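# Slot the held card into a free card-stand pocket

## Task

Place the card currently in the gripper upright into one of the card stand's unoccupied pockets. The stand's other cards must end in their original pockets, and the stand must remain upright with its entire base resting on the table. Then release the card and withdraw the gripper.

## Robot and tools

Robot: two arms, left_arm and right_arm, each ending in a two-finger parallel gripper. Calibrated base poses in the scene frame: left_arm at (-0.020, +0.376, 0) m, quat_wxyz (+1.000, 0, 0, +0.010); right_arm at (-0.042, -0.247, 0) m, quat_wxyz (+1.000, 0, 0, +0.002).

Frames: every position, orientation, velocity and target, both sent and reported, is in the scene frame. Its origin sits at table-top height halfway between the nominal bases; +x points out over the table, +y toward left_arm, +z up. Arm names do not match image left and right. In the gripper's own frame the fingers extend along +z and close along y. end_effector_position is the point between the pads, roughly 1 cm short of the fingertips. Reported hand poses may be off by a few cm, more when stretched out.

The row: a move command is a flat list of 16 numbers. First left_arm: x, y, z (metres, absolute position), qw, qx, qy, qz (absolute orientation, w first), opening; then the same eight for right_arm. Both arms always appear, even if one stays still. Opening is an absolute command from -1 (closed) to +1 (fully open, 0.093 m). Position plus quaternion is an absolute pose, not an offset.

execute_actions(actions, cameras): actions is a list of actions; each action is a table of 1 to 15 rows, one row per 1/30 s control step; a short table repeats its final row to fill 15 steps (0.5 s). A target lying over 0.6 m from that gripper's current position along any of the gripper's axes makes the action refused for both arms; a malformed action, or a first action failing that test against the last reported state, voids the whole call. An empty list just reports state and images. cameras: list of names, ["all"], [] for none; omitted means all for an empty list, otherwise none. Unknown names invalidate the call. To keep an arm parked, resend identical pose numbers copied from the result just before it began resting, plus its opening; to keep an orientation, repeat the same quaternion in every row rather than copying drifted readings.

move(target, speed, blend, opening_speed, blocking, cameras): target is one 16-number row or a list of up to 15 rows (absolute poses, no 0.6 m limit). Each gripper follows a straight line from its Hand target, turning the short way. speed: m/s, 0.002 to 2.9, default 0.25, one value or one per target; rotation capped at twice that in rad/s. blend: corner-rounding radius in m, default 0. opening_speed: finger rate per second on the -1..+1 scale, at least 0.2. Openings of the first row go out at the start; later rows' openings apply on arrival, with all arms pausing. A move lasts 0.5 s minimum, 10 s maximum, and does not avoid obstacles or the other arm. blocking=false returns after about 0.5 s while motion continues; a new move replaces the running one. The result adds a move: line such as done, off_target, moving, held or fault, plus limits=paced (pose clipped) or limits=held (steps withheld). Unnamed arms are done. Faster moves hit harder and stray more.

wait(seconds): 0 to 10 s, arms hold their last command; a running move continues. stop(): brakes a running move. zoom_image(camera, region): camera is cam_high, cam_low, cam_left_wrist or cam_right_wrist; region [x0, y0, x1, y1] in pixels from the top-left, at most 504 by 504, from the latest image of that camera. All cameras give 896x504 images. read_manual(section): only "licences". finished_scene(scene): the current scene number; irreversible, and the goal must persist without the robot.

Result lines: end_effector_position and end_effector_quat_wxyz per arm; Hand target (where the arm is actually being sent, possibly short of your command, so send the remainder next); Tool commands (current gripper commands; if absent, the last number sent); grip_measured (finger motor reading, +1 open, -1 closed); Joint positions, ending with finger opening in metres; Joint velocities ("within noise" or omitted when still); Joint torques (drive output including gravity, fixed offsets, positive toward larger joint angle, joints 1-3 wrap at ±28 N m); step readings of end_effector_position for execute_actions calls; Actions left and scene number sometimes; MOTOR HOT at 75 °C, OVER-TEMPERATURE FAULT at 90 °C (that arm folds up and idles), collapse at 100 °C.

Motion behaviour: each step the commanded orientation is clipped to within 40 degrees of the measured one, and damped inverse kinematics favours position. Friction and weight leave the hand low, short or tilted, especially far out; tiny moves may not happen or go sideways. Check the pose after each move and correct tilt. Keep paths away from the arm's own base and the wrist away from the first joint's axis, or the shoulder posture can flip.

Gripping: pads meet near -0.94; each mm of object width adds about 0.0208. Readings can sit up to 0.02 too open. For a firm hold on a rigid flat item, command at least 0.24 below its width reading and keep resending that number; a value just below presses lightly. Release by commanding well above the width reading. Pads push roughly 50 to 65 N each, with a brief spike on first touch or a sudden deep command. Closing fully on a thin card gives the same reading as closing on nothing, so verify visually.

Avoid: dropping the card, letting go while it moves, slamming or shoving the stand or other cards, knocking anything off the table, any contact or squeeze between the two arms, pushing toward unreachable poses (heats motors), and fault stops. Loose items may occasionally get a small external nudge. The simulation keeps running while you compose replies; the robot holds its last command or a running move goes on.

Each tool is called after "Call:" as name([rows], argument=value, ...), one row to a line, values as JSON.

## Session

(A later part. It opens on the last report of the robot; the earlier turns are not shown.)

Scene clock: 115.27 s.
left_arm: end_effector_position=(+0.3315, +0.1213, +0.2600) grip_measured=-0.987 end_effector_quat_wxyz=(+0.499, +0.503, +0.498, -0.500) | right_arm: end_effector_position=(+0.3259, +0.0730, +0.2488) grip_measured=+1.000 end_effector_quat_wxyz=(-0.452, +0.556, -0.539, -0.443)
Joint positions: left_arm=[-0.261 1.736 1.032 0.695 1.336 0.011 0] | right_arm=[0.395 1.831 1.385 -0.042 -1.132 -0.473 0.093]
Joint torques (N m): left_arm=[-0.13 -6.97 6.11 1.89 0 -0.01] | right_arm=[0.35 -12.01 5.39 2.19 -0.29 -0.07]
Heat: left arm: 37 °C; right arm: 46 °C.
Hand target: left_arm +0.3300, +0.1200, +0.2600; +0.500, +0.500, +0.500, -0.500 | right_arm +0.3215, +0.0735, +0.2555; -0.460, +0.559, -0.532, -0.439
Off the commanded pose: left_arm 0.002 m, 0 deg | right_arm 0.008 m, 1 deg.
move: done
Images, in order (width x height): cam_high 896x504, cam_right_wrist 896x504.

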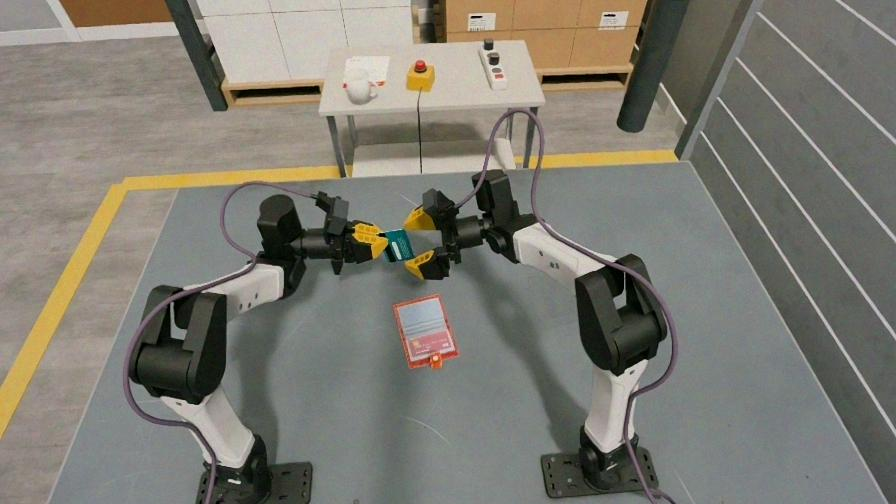

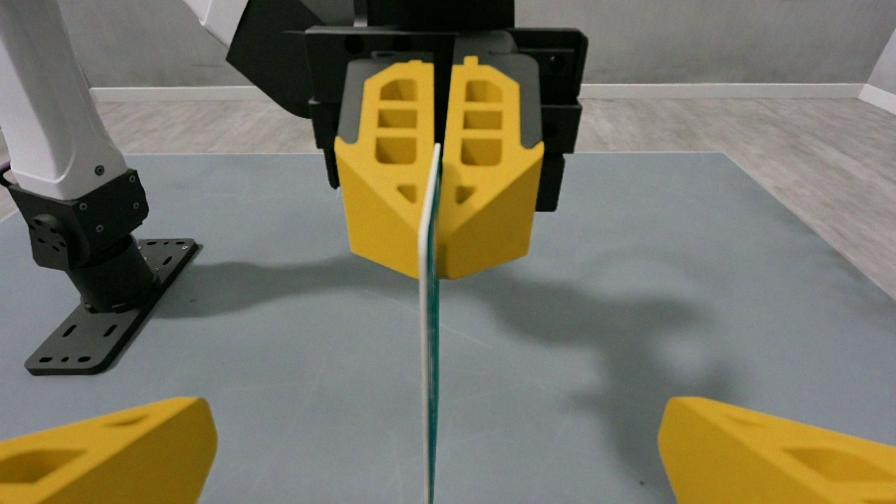

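Call:
move(target=[0.33, 0.12, 0.26, 0.5, 0.5, 0.5, -0.5, -1, 0.3185, 0.0735, 0.2555, 0.4603, -0.5583, 0.5325, 0.4391, 1], cameras=["cam_high","cam_right_wrist"], speed=0.05)

Call:
zoom_image(camera="cam_right_wrist", region=[350, 100, 550, 450])

Call:
zoom_image(camera="cam_high", region=[340, 180, 500, 280])

Scene clock: 122.27 s.
left_arm: end_effector_position=(+0.3315, +0.1213, +0.2600) grip_measured=-0.987 end_effector_quat_wxyz=(+0.499, +0.503, +0.498, -0.500) | right_arm: end_effector_position=(+0.3241, +0.0736, +0.2442) grip_measured=+1.000 end_effector_quat_wxyz=(-0.448, +0.555, -0.542, -0.445)
Joint positions: left_arm=[-0.261 1.736 1.032 0.695 1.336 0.011 0] | right_arm=[0.398 1.831 1.371 -0.036 -1.129 -0.47 0.093]
Joint torques (N m): left_arm=[-0.12 -6.97 6.09 1.9 0 -0.01] | right_arm=[0.36 -12.92 5.38 2.18 -0.31 -0.05]
Heat: left arm: 37 °C; right arm: 47 °C.
Hand target: left_arm +0.3300, +0.1200, +0.2600; +0.500, +0.500, +0.500, -0.500 | right_arm +0.3185, +0.0735, +0.2554; -0.460, +0.559, -0.533, -0.439
Off the commanded pose: left_arm 0.002 m, 0 deg | right_arm 0.013 m, 2 deg.
move: off_target (right_arm)
Images, in order (width x height): cam_high 896x504, cam_right_wrist 896x504.

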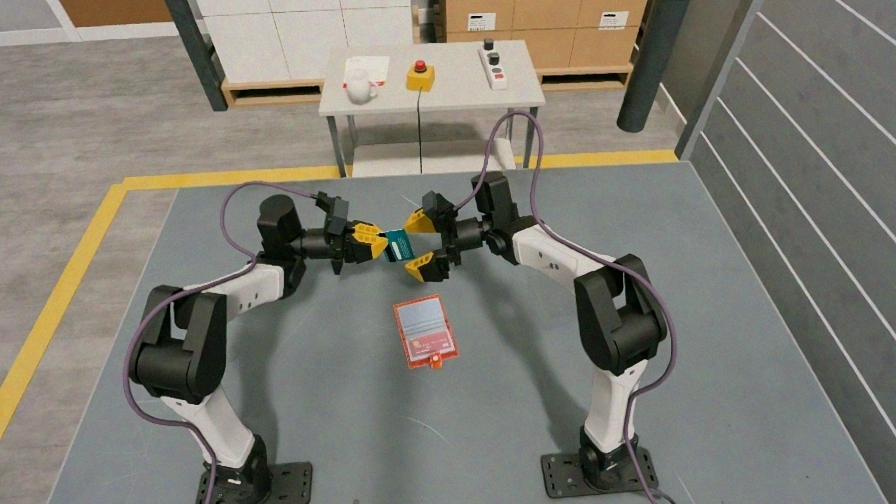

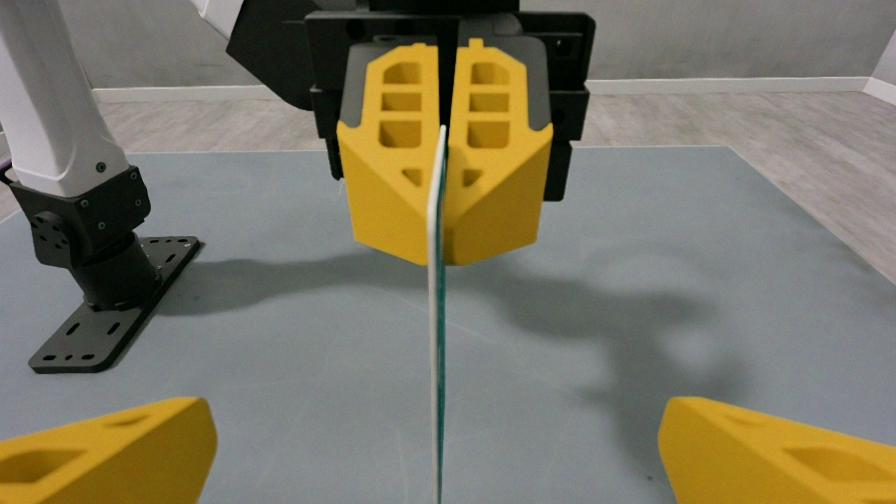

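Scaled by 1.440 from the camera's 896x504 image, which has a finer 1280x720 frame.

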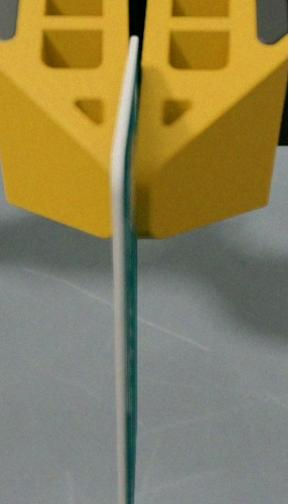

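Scaled by 3.150 from the camera's 896x504 image, which has a finer 1280x720 frame.

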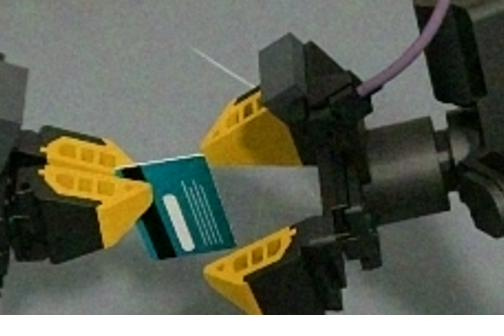

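Call:
move(target=[0.33, 0.12, 0.26, 0.5, 0.5, 0.5, -0.5, -1, 0.3195, 0.0735, 0.2655, 0.4603, -0.5583, 0.5325, 0.4391, 1], cameras=["cam_high","cam_right_wrist"], speed=0.05)

Call:
zoom_image(camera="cam_right_wrist", region=[350, 100, 550, 450])

Call:
zoom_image(camera="cam_high", region=[340, 180, 500, 280])

Scene clock: 130.87 s.
left_arm: end_effector_position=(+0.3315, +0.1213, +0.2600) grip_measured=-0.987 end_effector_quat_wxyz=(+0.499, +0.503, +0.498, -0.500) | right_arm: end_effector_position=(+0.3233, +0.0732, +0.2455) grip_measured=+1.000 end_effector_quat_wxyz=(-0.447, +0.554, -0.543, -0.445)
Joint positions: left_arm=[-0.261 1.736 1.032 0.695 1.336 0.011 0] | right_arm=[0.398 1.827 1.371 -0.042 -1.129 -0.467 0.093]
Joint torques (N m): left_arm=[-0.14 -6.97 6.11 1.9 0 -0.01] | right_arm=[0.27 -12.92 7.82 1.88 -0.31 -0.07]
Heat: left arm: 37 °C; right arm: 51 °C.
Hand target: left_arm +0.3300, +0.1200, +0.2600; +0.500, +0.500, +0.500, -0.500 | right_arm +0.3192, +0.0734, +0.2651; -0.460, +0.558, -0.532, -0.439
Off the commanded pose: left_arm 0.002 m, 0 deg | right_arm 0.020 m, 2 deg.
move: off_target (right_arm)
Images, in order (width x height): cam_high 896x504, cam_right_wrist 896x504.

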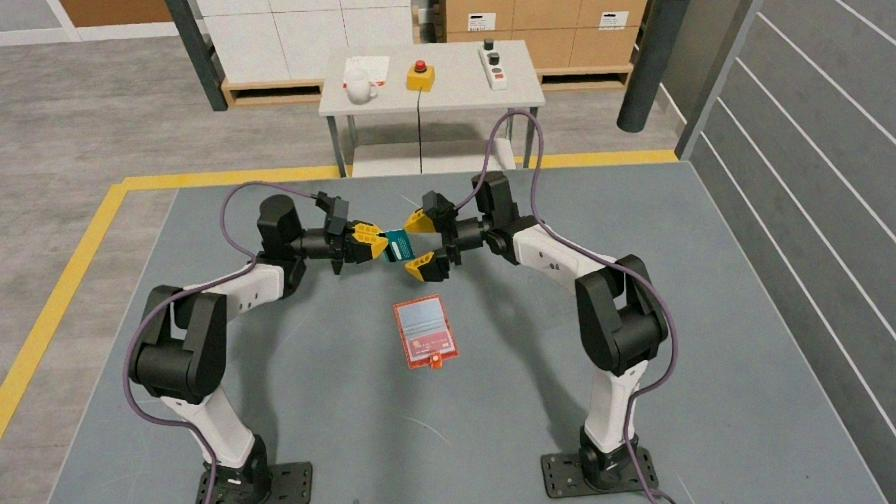

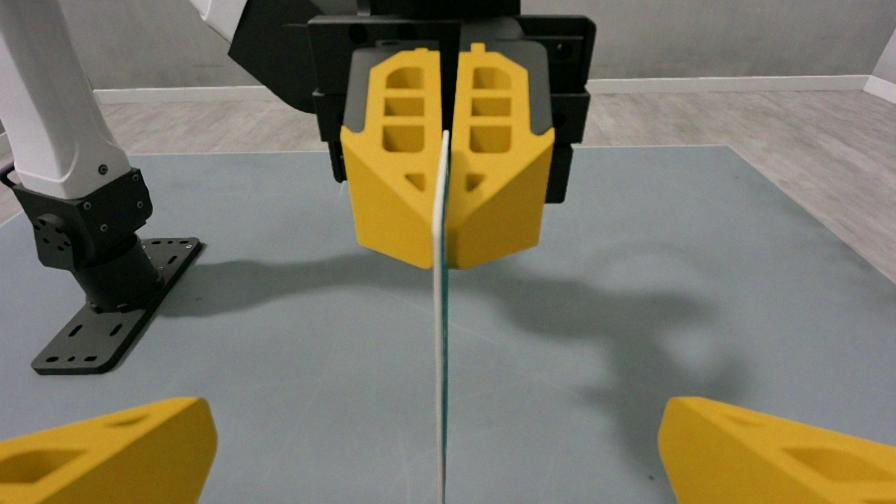

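Scaled by 1.440 from the camera's 896x504 image, which has a finer 1280x720 frame.

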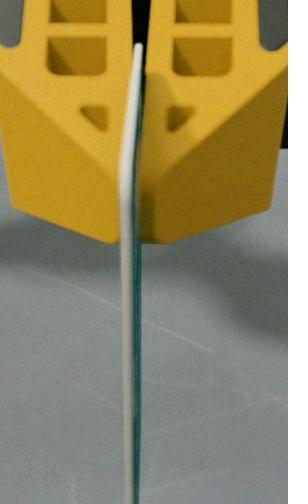

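Scaled by 3.150 from the camera's 896x504 image, which has a finer 1280x720 frame.

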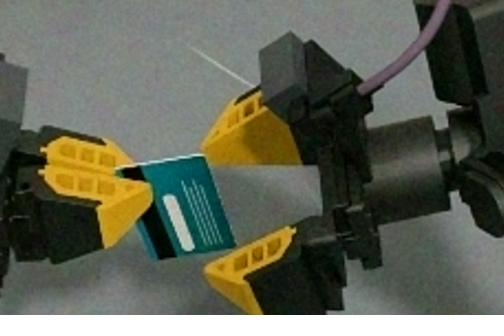

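Call:
move([
  [0.33, 0.12, 0.26, 0.5, 0.5, 0.5, -0.5, -1, 0.3215, 0.0735, 0.2535, 0.4603, -0.5583, 0.5325, 0.4391, 1],
  [0.33, 0.12, 0.26, 0.5, 0.5, 0.5, -0.5, -1, 0.3215, 0.0735, 0.2535, 0.4603, -0.5583, 0.5325, 0.4391, -0.78],
], cameras=["cam_high","cam_right_wrist","cam_left_wrist"], speed=0.05, opening_speed=1.0)

Call:
zoom_image(camera="cam_right_wrist", region=[350, 150, 550, 500])

Call:
zoom_image(camera="cam_high", region=[340, 180, 500, 280])

Scene clock: 140.60 s.
left_arm: end_effector_position=(+0.3315, +0.1213, +0.2600) grip_measured=-0.987 end_effector_quat_wxyz=(+0.499, +0.503, +0.498, -0.500) | right_arm: end_effector_position=(+0.3239, +0.0735, +0.2467) grip_measured=-0.778 end_effector_quat_wxyz=(-0.450, +0.555, -0.541, -0.444)
Joint positions: left_arm=[-0.261 1.736 1.032 0.695 1.336 0.011 0] | right_arm=[0.398 1.827 1.371 -0.032 -1.129 -0.467 0.008]
Joint torques (N m): left_arm=[-0.13 -6.97 6.11 1.9 0 -0.01] | right_arm=[0.08 -11.41 5.91 2.19 -0.32 -0.12]
Heat: left arm: 38 °C; right arm: 54 °C.
Hand target: left_arm +0.3300, +0.1200, +0.2600; +0.500, +0.500, +0.500, -0.500 | right_arm +0.3215, +0.0735, +0.2534; -0.460, +0.558, -0.533, -0.439
Off the commanded pose: left_arm 0.002 m, 0 deg | right_arm 0.007 m, 2 deg.
move: done
Images, in order (width x height): cam_high 896x504, cam_left_wrist 896x504, cam_right_wrist 896x504.

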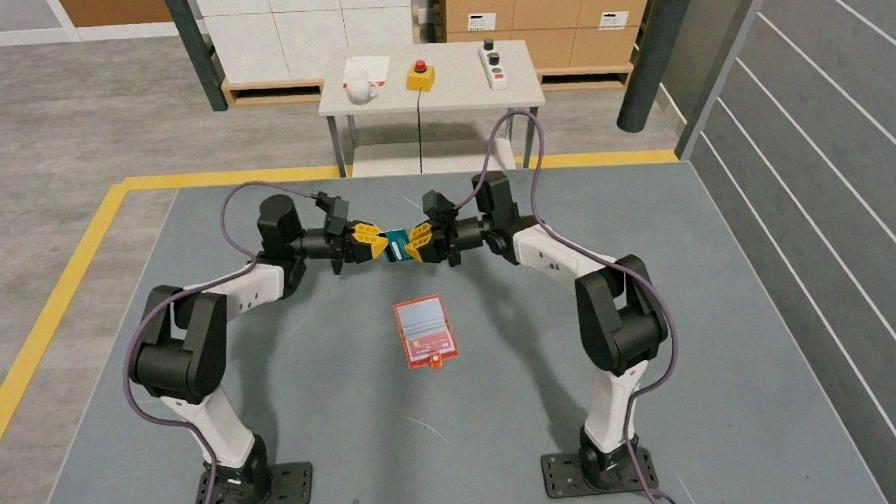

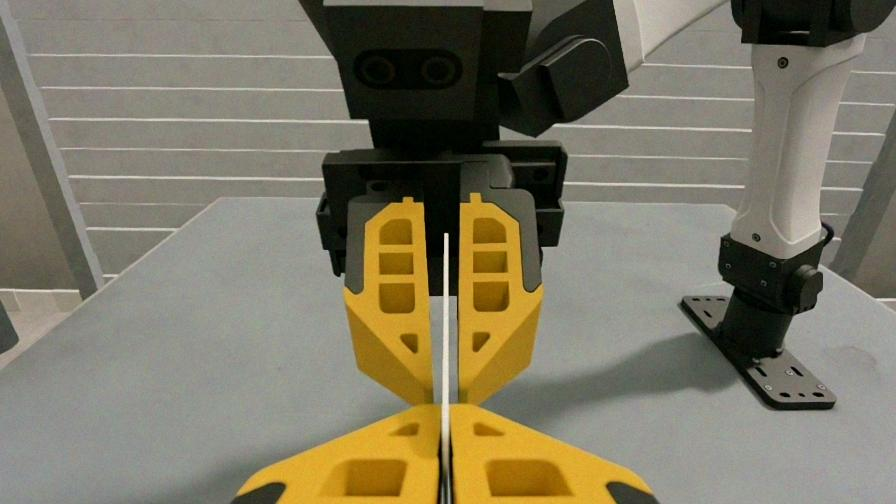

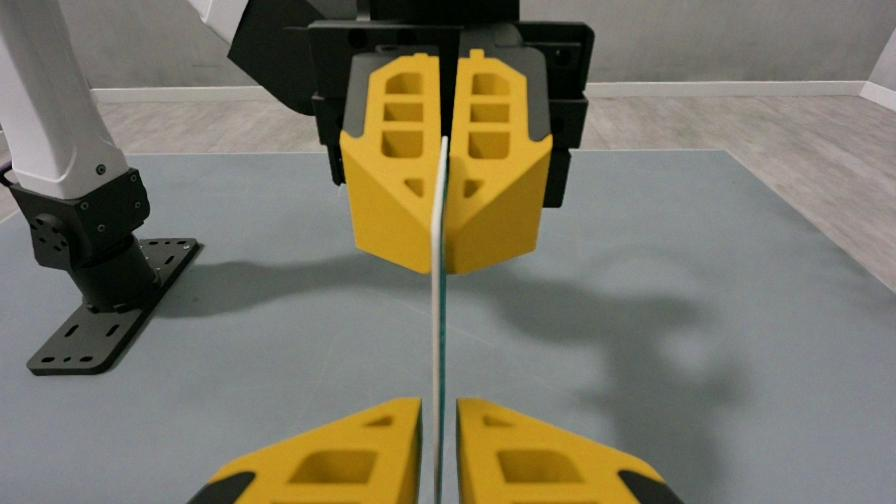

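Scaled by 1.440 from the camera's 896x504 image, which has a finer 1280x720 frame.

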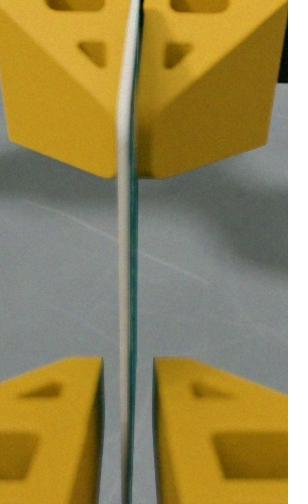

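Scaled by 3.150 from the camera's 896x504 image, which has a finer 1280x720 frame.

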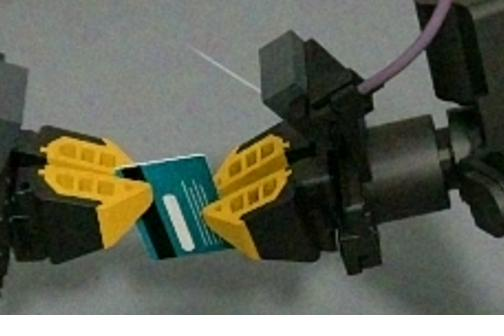

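Call:
move(target=[0.33, 0.12, 0.26, 0.5, 0.5, 0.5, -0.5, -1, 0.3225, 0.0735, 0.2505, 0.4603, -0.5583, 0.5325, 0.4391, -1], cameras=["cam_high","cam_right_wrist","cam_left_wrist"], opening_speed=0.2)

Call:
zoom_image(camera="cam_high", region=[340, 180, 500, 280])

Scene clock: 146.63 s.
left_arm: end_effector_position=(+0.3328, +0.1213, +0.2602) grip_measured=-0.987 end_effector_quat_wxyz=(+0.501, +0.501, +0.500, -0.498) | right_arm: end_effector_position=(+0.3255, +0.0737, +0.2476) grip_measured=-0.973 end_effector_quat_wxyz=(-0.455, +0.555, -0.540, -0.440)
Joint positions: left_arm=[-0.261 1.736 1.032 0.697 1.328 0.011 0] | right_arm=[0.398 1.827 1.371 -0.021 -1.123 -0.465 0]
Joint torques (N m): left_arm=[-0.13 -6.97 6.09 1.89 0.1 -0.01] | right_arm=[-0.02 -10.88 5.6 2.2 -0.39 -0.15]
Heat: left arm: 38 °C; right arm: 55 °C.
Hand target: left_arm +0.3300, +0.1200, +0.2600; +0.500, +0.500, +0.500, -0.500 | right_arm +0.3225, +0.0735, +0.2504; -0.460, +0.558, -0.533, -0.439
Off the commanded pose: left_arm 0.003 m, 0 deg | right_arm 0.004 m, 1 deg.
move: done
Images, in order (width x height): cam_high 896x504, cam_left_wrist 896x504, cam_right_wrist 896x504.

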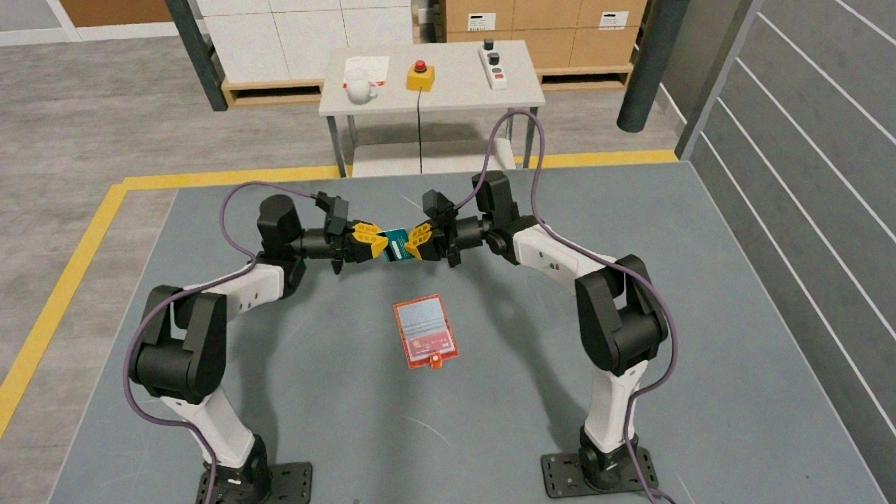

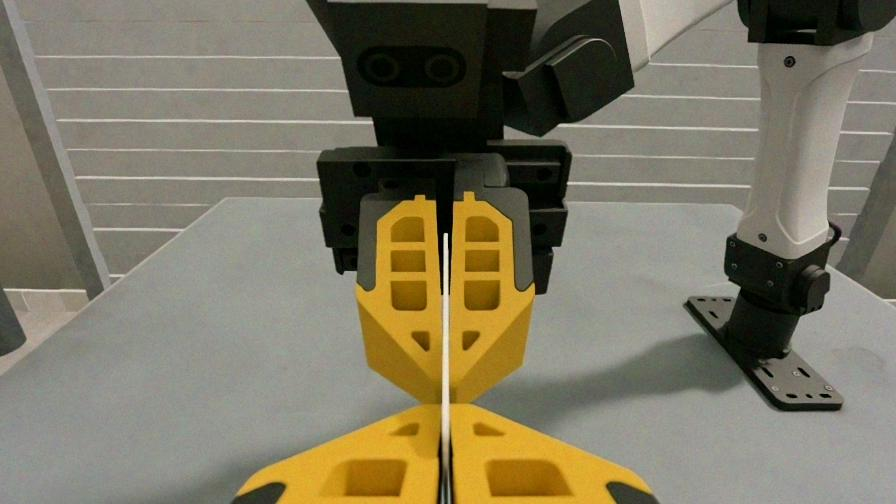

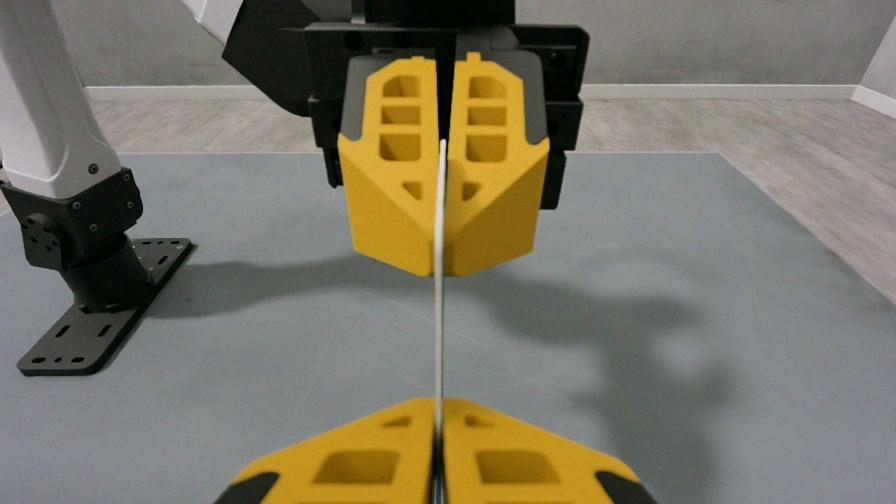

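Scaled by 3.150 from the camera's 896x504 image, which has a finer 1280x720 frame.

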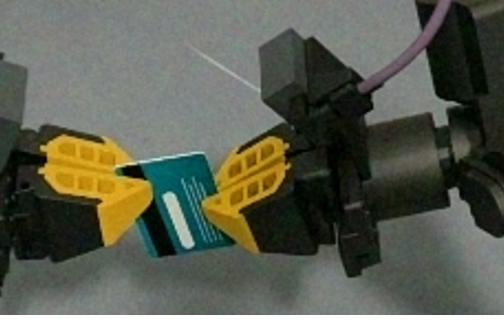

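Call:
move([
  [0.332, 0.121, 0.26, 0.5, 0.5, 0.5, -0.5, -0.4, 0.3225, 0.0735, 0.2505, 0.4603, -0.5583, 0.5325, 0.4391, -1],
], cameras=["cam_right_wrist"], opening_speed=0.5)

Call:
move(target=[0.332, 0.24, 0.27, 0.5, 0.5, 0.5, -0.5, -0.4, 0.3225, 0.0735, 0.2505, 0.4603, -0.5583, 0.5325, 0.4391, -1], cameras=["cam_high", "cam_right_wrist", "cam_left_wrist"])

Call:
zoom_image(camera="cam_high", region=[340, 180, 500, 280])

Scene clock: 154.47 s.
left_arm: end_effector_position=(+0.3328, +0.1213, +0.2603) grip_measured=-0.402 end_effector_quat_wxyz=(+0.501, +0.501, +0.500, -0.498) | right_arm: end_effector_position=(+0.3257, +0.0737, +0.2477) grip_measured=-0.973 end_effector_quat_wxyz=(-0.455, +0.555, -0.540, -0.440)
Joint positions: left_arm=[-0.261 1.736 1.032 0.698 1.328 0.011 0.026] | right_arm=[0.398 1.827 1.371 -0.02 -1.122 -0.465 0]
Joint torques (N m): left_arm=[0.23 -6.49 6.72 1.88 0.13 -0.01] | right_arm=[-0.02 -10.89 5.59 2.18 -0.4 -0.15]
Heat: left arm: 38 °C; right arm: 56 °C.
Hand target: left_arm +0.3320, +0.1210, +0.2600; +0.500, +0.500, +0.500, -0.500 | right_arm +0.3225, +0.0735, +0.2504; -0.460, +0.559, -0.533, -0.439
Off the commanded pose: left_arm 0.001 m, 0 deg | right_arm 0.004 m, 1 deg.
move: done
Images, in order (width x height): cam_right_wrist 896x504.

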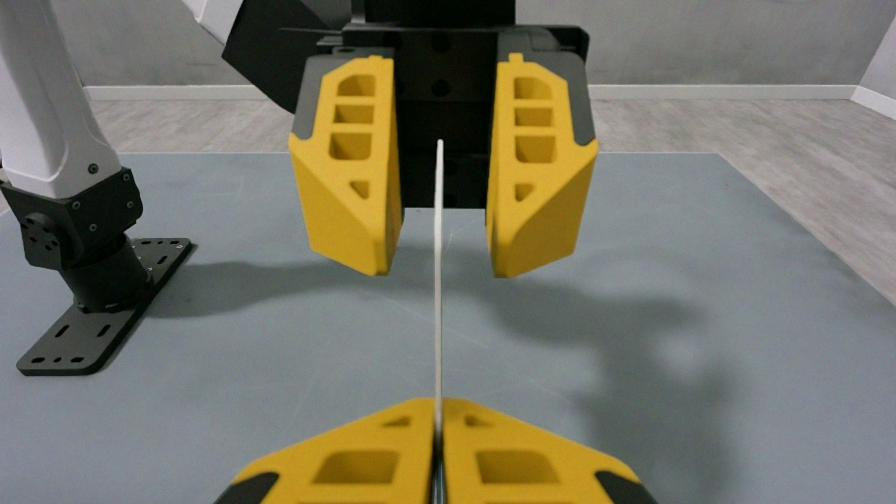

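Scene clock: 155.60 s.
left_arm: end_effector_position=(+0.3386, +0.2399, +0.2664) grip_measured=-0.402 end_effector_quat_wxyz=(+0.528, +0.472, +0.526, -0.470) | right_arm: end_effector_position=(+0.3257, +0.0737, +0.2477) grip_measured=-0.973 end_effector_quat_wxyz=(-0.455, +0.555, -0.540, -0.440)
Joint positions: left_arm=[0.071 1.648 0.954 0.696 1.549 0.003 0.026] | right_arm=[0.398 1.827 1.371 -0.02 -1.122 -0.465 0]
Joint torques (N m): left_arm=[0.34 -7.42 6.05 1.53 0.23 -0.05] | right_arm=[-0.03 -10.89 5.59 2.18 -0.4 -0.14]
Heat: left arm: 38 °C; right arm: 56 °C.
Hand target: left_arm +0.3322, +0.2394, +0.2700; +0.525, +0.474, +0.525, -0.474 | right_arm +0.3225, +0.0735, +0.2504; -0.460, +0.559, -0.533, -0.439
Off the commanded pose: left_arm 0.008 m, 6 deg | right_arm 0.004 m, 1 deg.
joint sent to its limit (left arm) — joint 5 (wrist yaw), upper limit. The joint targets are off in orientation, not in position.
move: off_target (left_arm)
Images, in order (width x height): cam_high 896x504, cam_left_wrist 896x504, cam_right_wrist 896x504.

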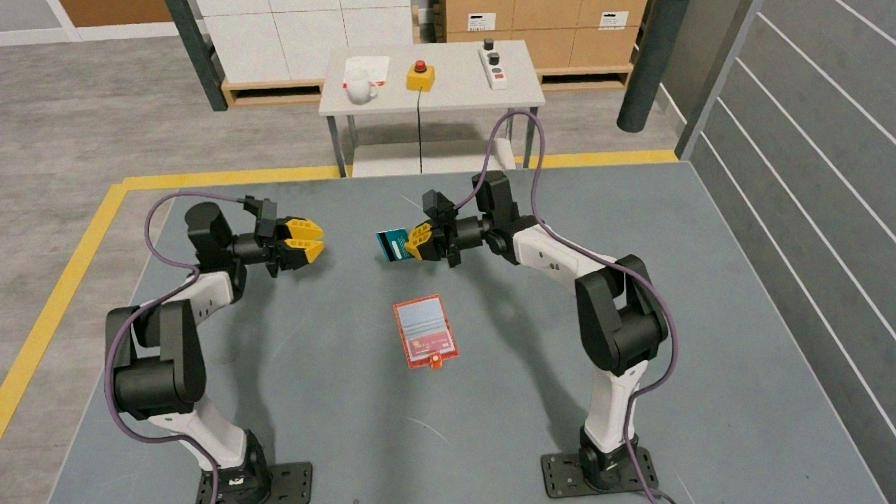

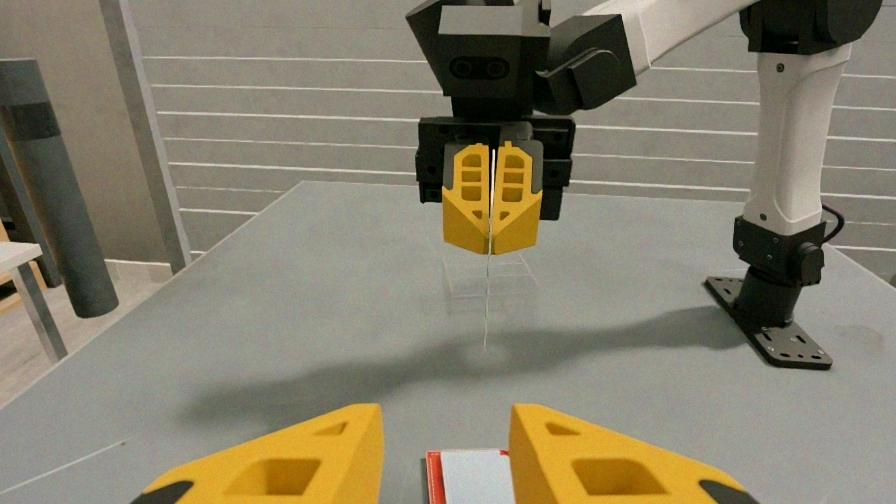

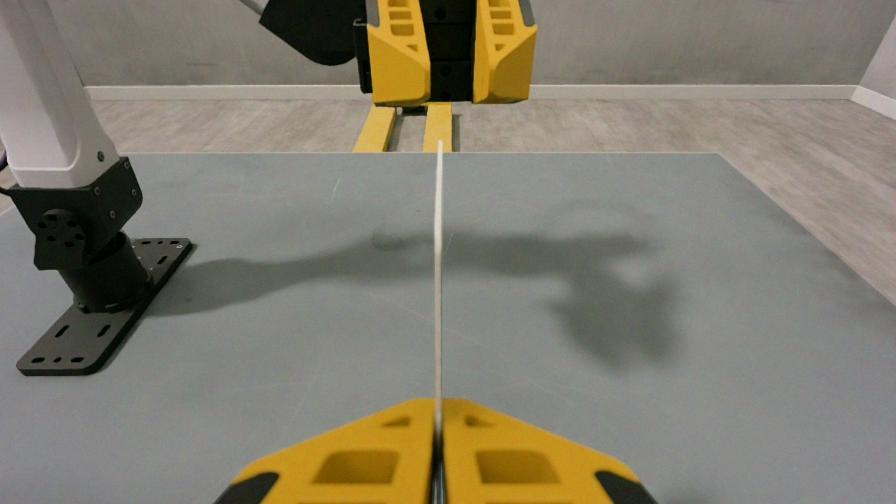

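Scaled by 3.150 from the camera's 896x504 image, which has a finer 1280x720 frame.

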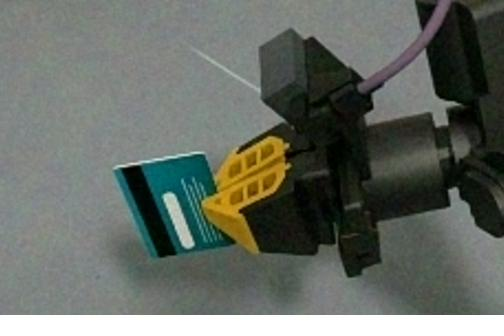

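Call:
move([
  [0.30, 0.33, 0.29, 0.4830, 0.1294, 0.8365, -0.2241, -0.4, 0.33, -0.07, 0.27, 0.316, -0.3596, 0.8682, 0.1309, -1],
  [0.27, 0.36, 0.29, 0.5, 0, 0.866, 0, -0.4, 0.335, -0.24, 0.19, 0.0523, -0.0436, 0.9977, 0.0023, -1],
], blend=[0.03, 0], cameras=["all"])

Call:
zoom_image(camera="cam_right_wrist", region=[250, 50, 650, 450])

Scene clock: 167.83 s.
left_arm: end_effector_position=(+0.2735, +0.3590, +0.2963) grip_measured=-0.402 end_effector_quat_wxyz=(+0.509, +0.006, +0.861, -0.002) | right_arm: end_effector_position=(+0.3319, -0.2380, +0.1872) grip_measured=-0.973 end_effector_quat_wxyz=(+0.051, -0.049, +0.997, +0.006)
Joint positions: left_arm=[-0.128 0.869 1.029 -0.665 -0.085 -0.044 0.026] | right_arm=[0.014 1.902 1.923 -1.491 -0.015 -0.079 0]
Joint torques (N m): left_arm=[-0.13 -0.98 6.61 2.19 -0.05 -0.01] | right_arm=[-0.36 -8.2 7.82 0.52 0.09 -0.01]
Heat: left arm: 37 °C; right arm: 55 °C.
Hand target: left_arm +0.2701, +0.3600, +0.2901; +0.500, +0.000, +0.866, +0.000 | right_arm +0.3349, -0.2400, +0.1900; +0.053, -0.044, +0.998, +0.002
Off the commanded pose: left_arm 0.007 m, 1 deg | right_arm 0.005 m, 1 deg.
move: done

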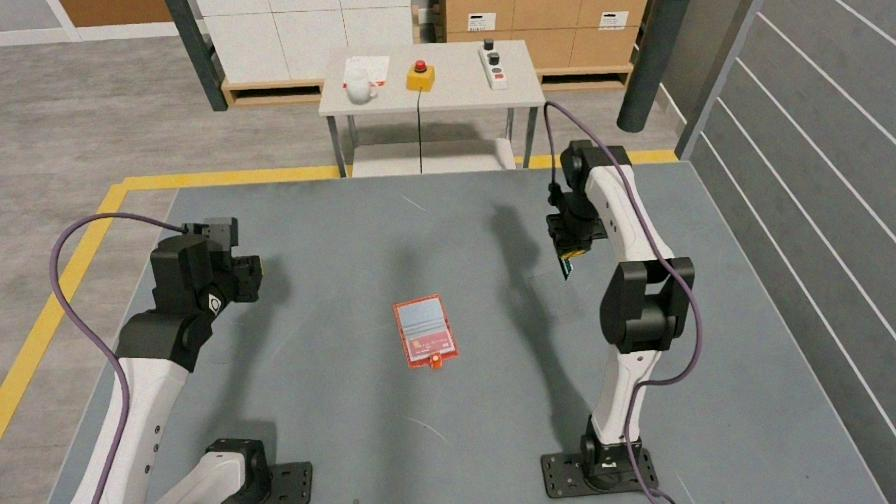

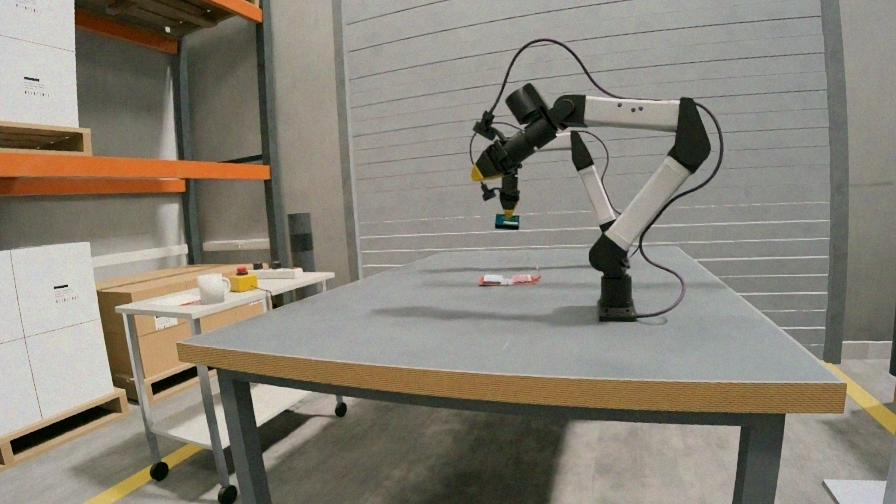

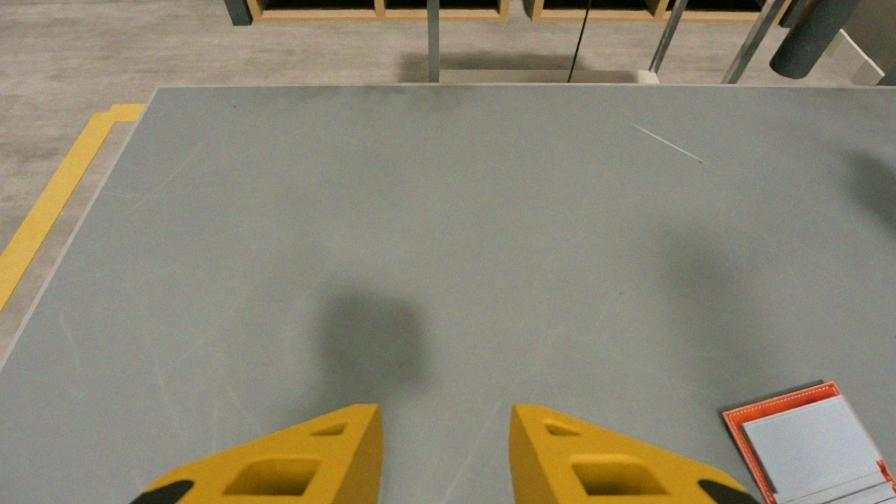

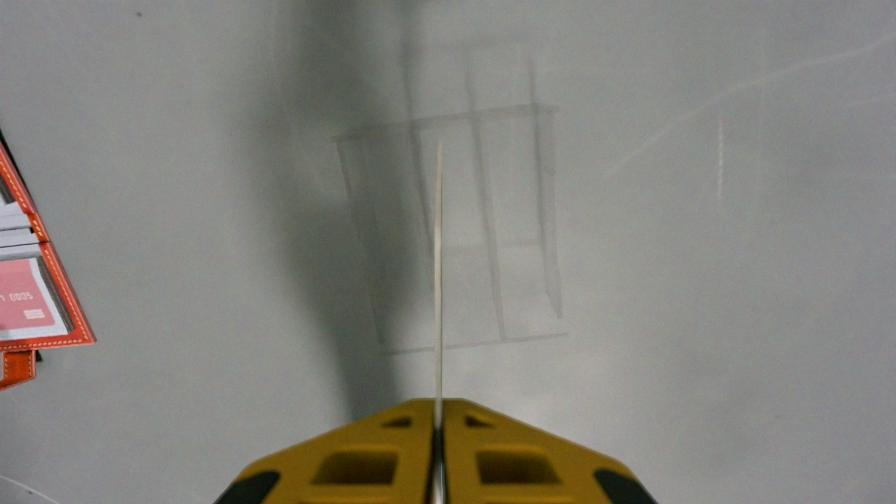

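Scaled by 1.260 from the camera's 896x504 image, which has a finer 1280x720 frame.

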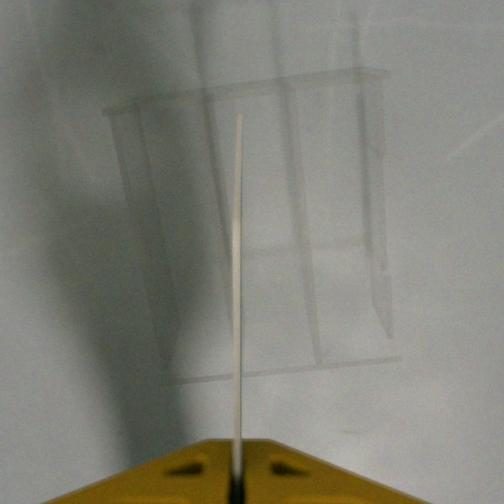

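Call:
move(target=[0.2735, 0.3590, 0.2963, 0.509, 0.006, 0.861, -0.002, -0.4, 0.329, -0.2505, 0.135, 0.0173, -0.1184, 0.9928, 0.0021, -1], cameras=["cam_high","cam_low","cam_right_wrist"], speed=0.12)

Call:
zoom_image(camera="cam_right_wrist", region=[250, 50, 650, 450])

Call:
zoom_image(camera="cam_high", region=[500, 200, 640, 350])

Scene clock: 193.97 s.
left_arm: end_effector_position=(+0.2735, +0.3592, +0.2962) grip_measured=-0.402 end_effector_quat_wxyz=(+0.509, +0.006, +0.861, -0.002) | right_arm: end_effector_position=(+0.3273, -0.2475, +0.1422) grip_measured=-0.973 end_effector_quat_wxyz=(+0.021, -0.117, +0.993, +0.005)
Joint positions: left_arm=[-0.128 0.869 1.029 -0.665 -0.086 -0.045 0.026] | right_arm=[-0.011 1.911 1.759 -1.377 -0.014 -0.241 0]
Joint torques (N m): left_arm=[0.32 -0.5 7.51 2.36 0.09 0.08] | right_arm=[-0.65 -8.5 4.77 0.7 0.06 -0.19]
Heat: left arm: 35 °C; right arm: 49 °C.
Hand target: left_arm +0.2735, +0.3590, +0.2964; +0.509, +0.006, +0.861, -0.002 | right_arm +0.3289, -0.2504, +0.1351; +0.017, -0.118, +0.993, +0.002
Off the commanded pose: left_arm 0.000 m, 0 deg | right_arm 0.008 m, 1 deg.
move: done
Images, in order (width x height): cam_high 896x504, cam_low 896x504, cam_right_wrist 896x504.

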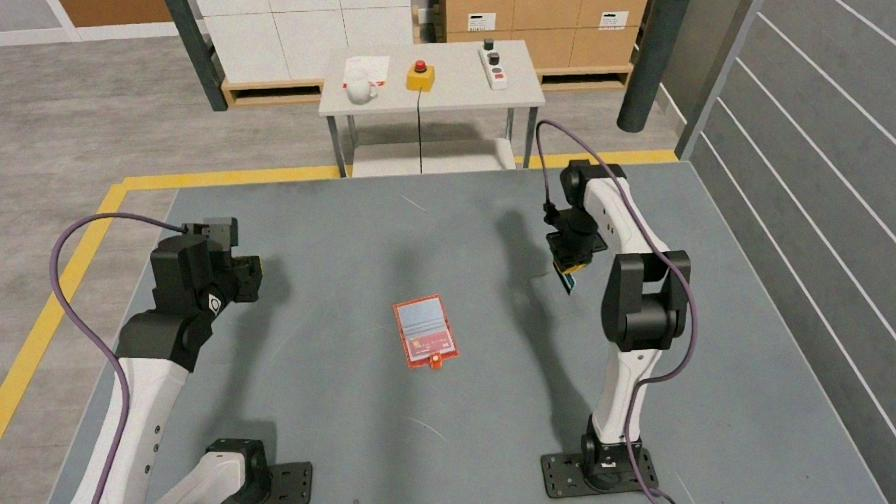

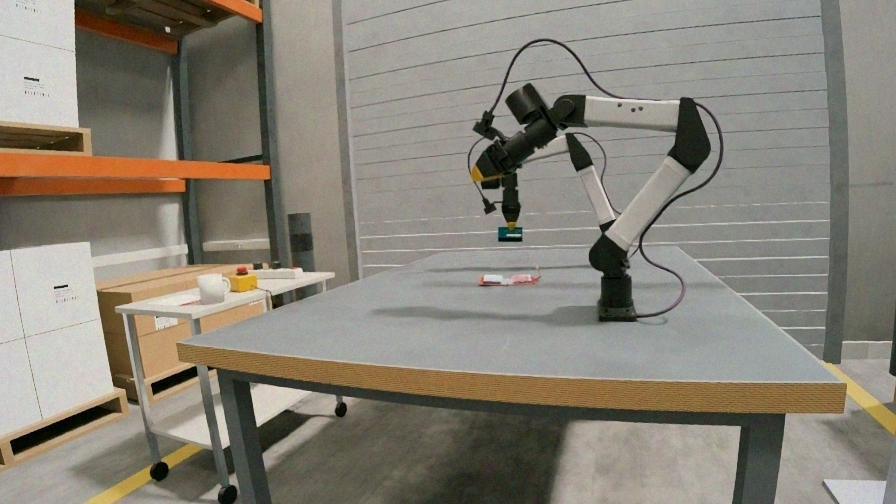

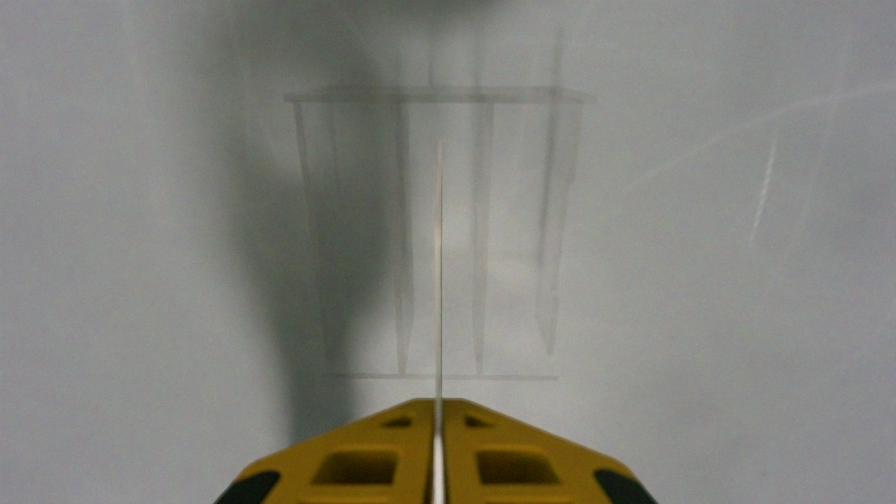

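Scaled by 1.260 from the camera's 896x504 image, which has a finer 1280x720 frame.

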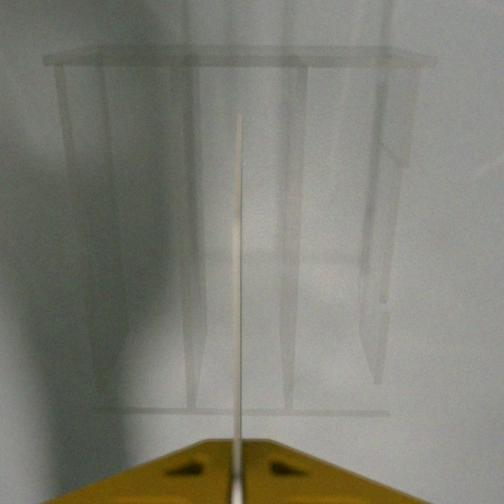

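Scaled by 3.360 from the camera's 896x504 image, which has a finer 1280x720 frame.

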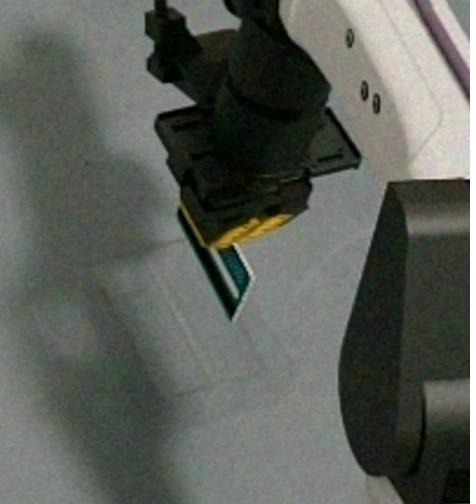

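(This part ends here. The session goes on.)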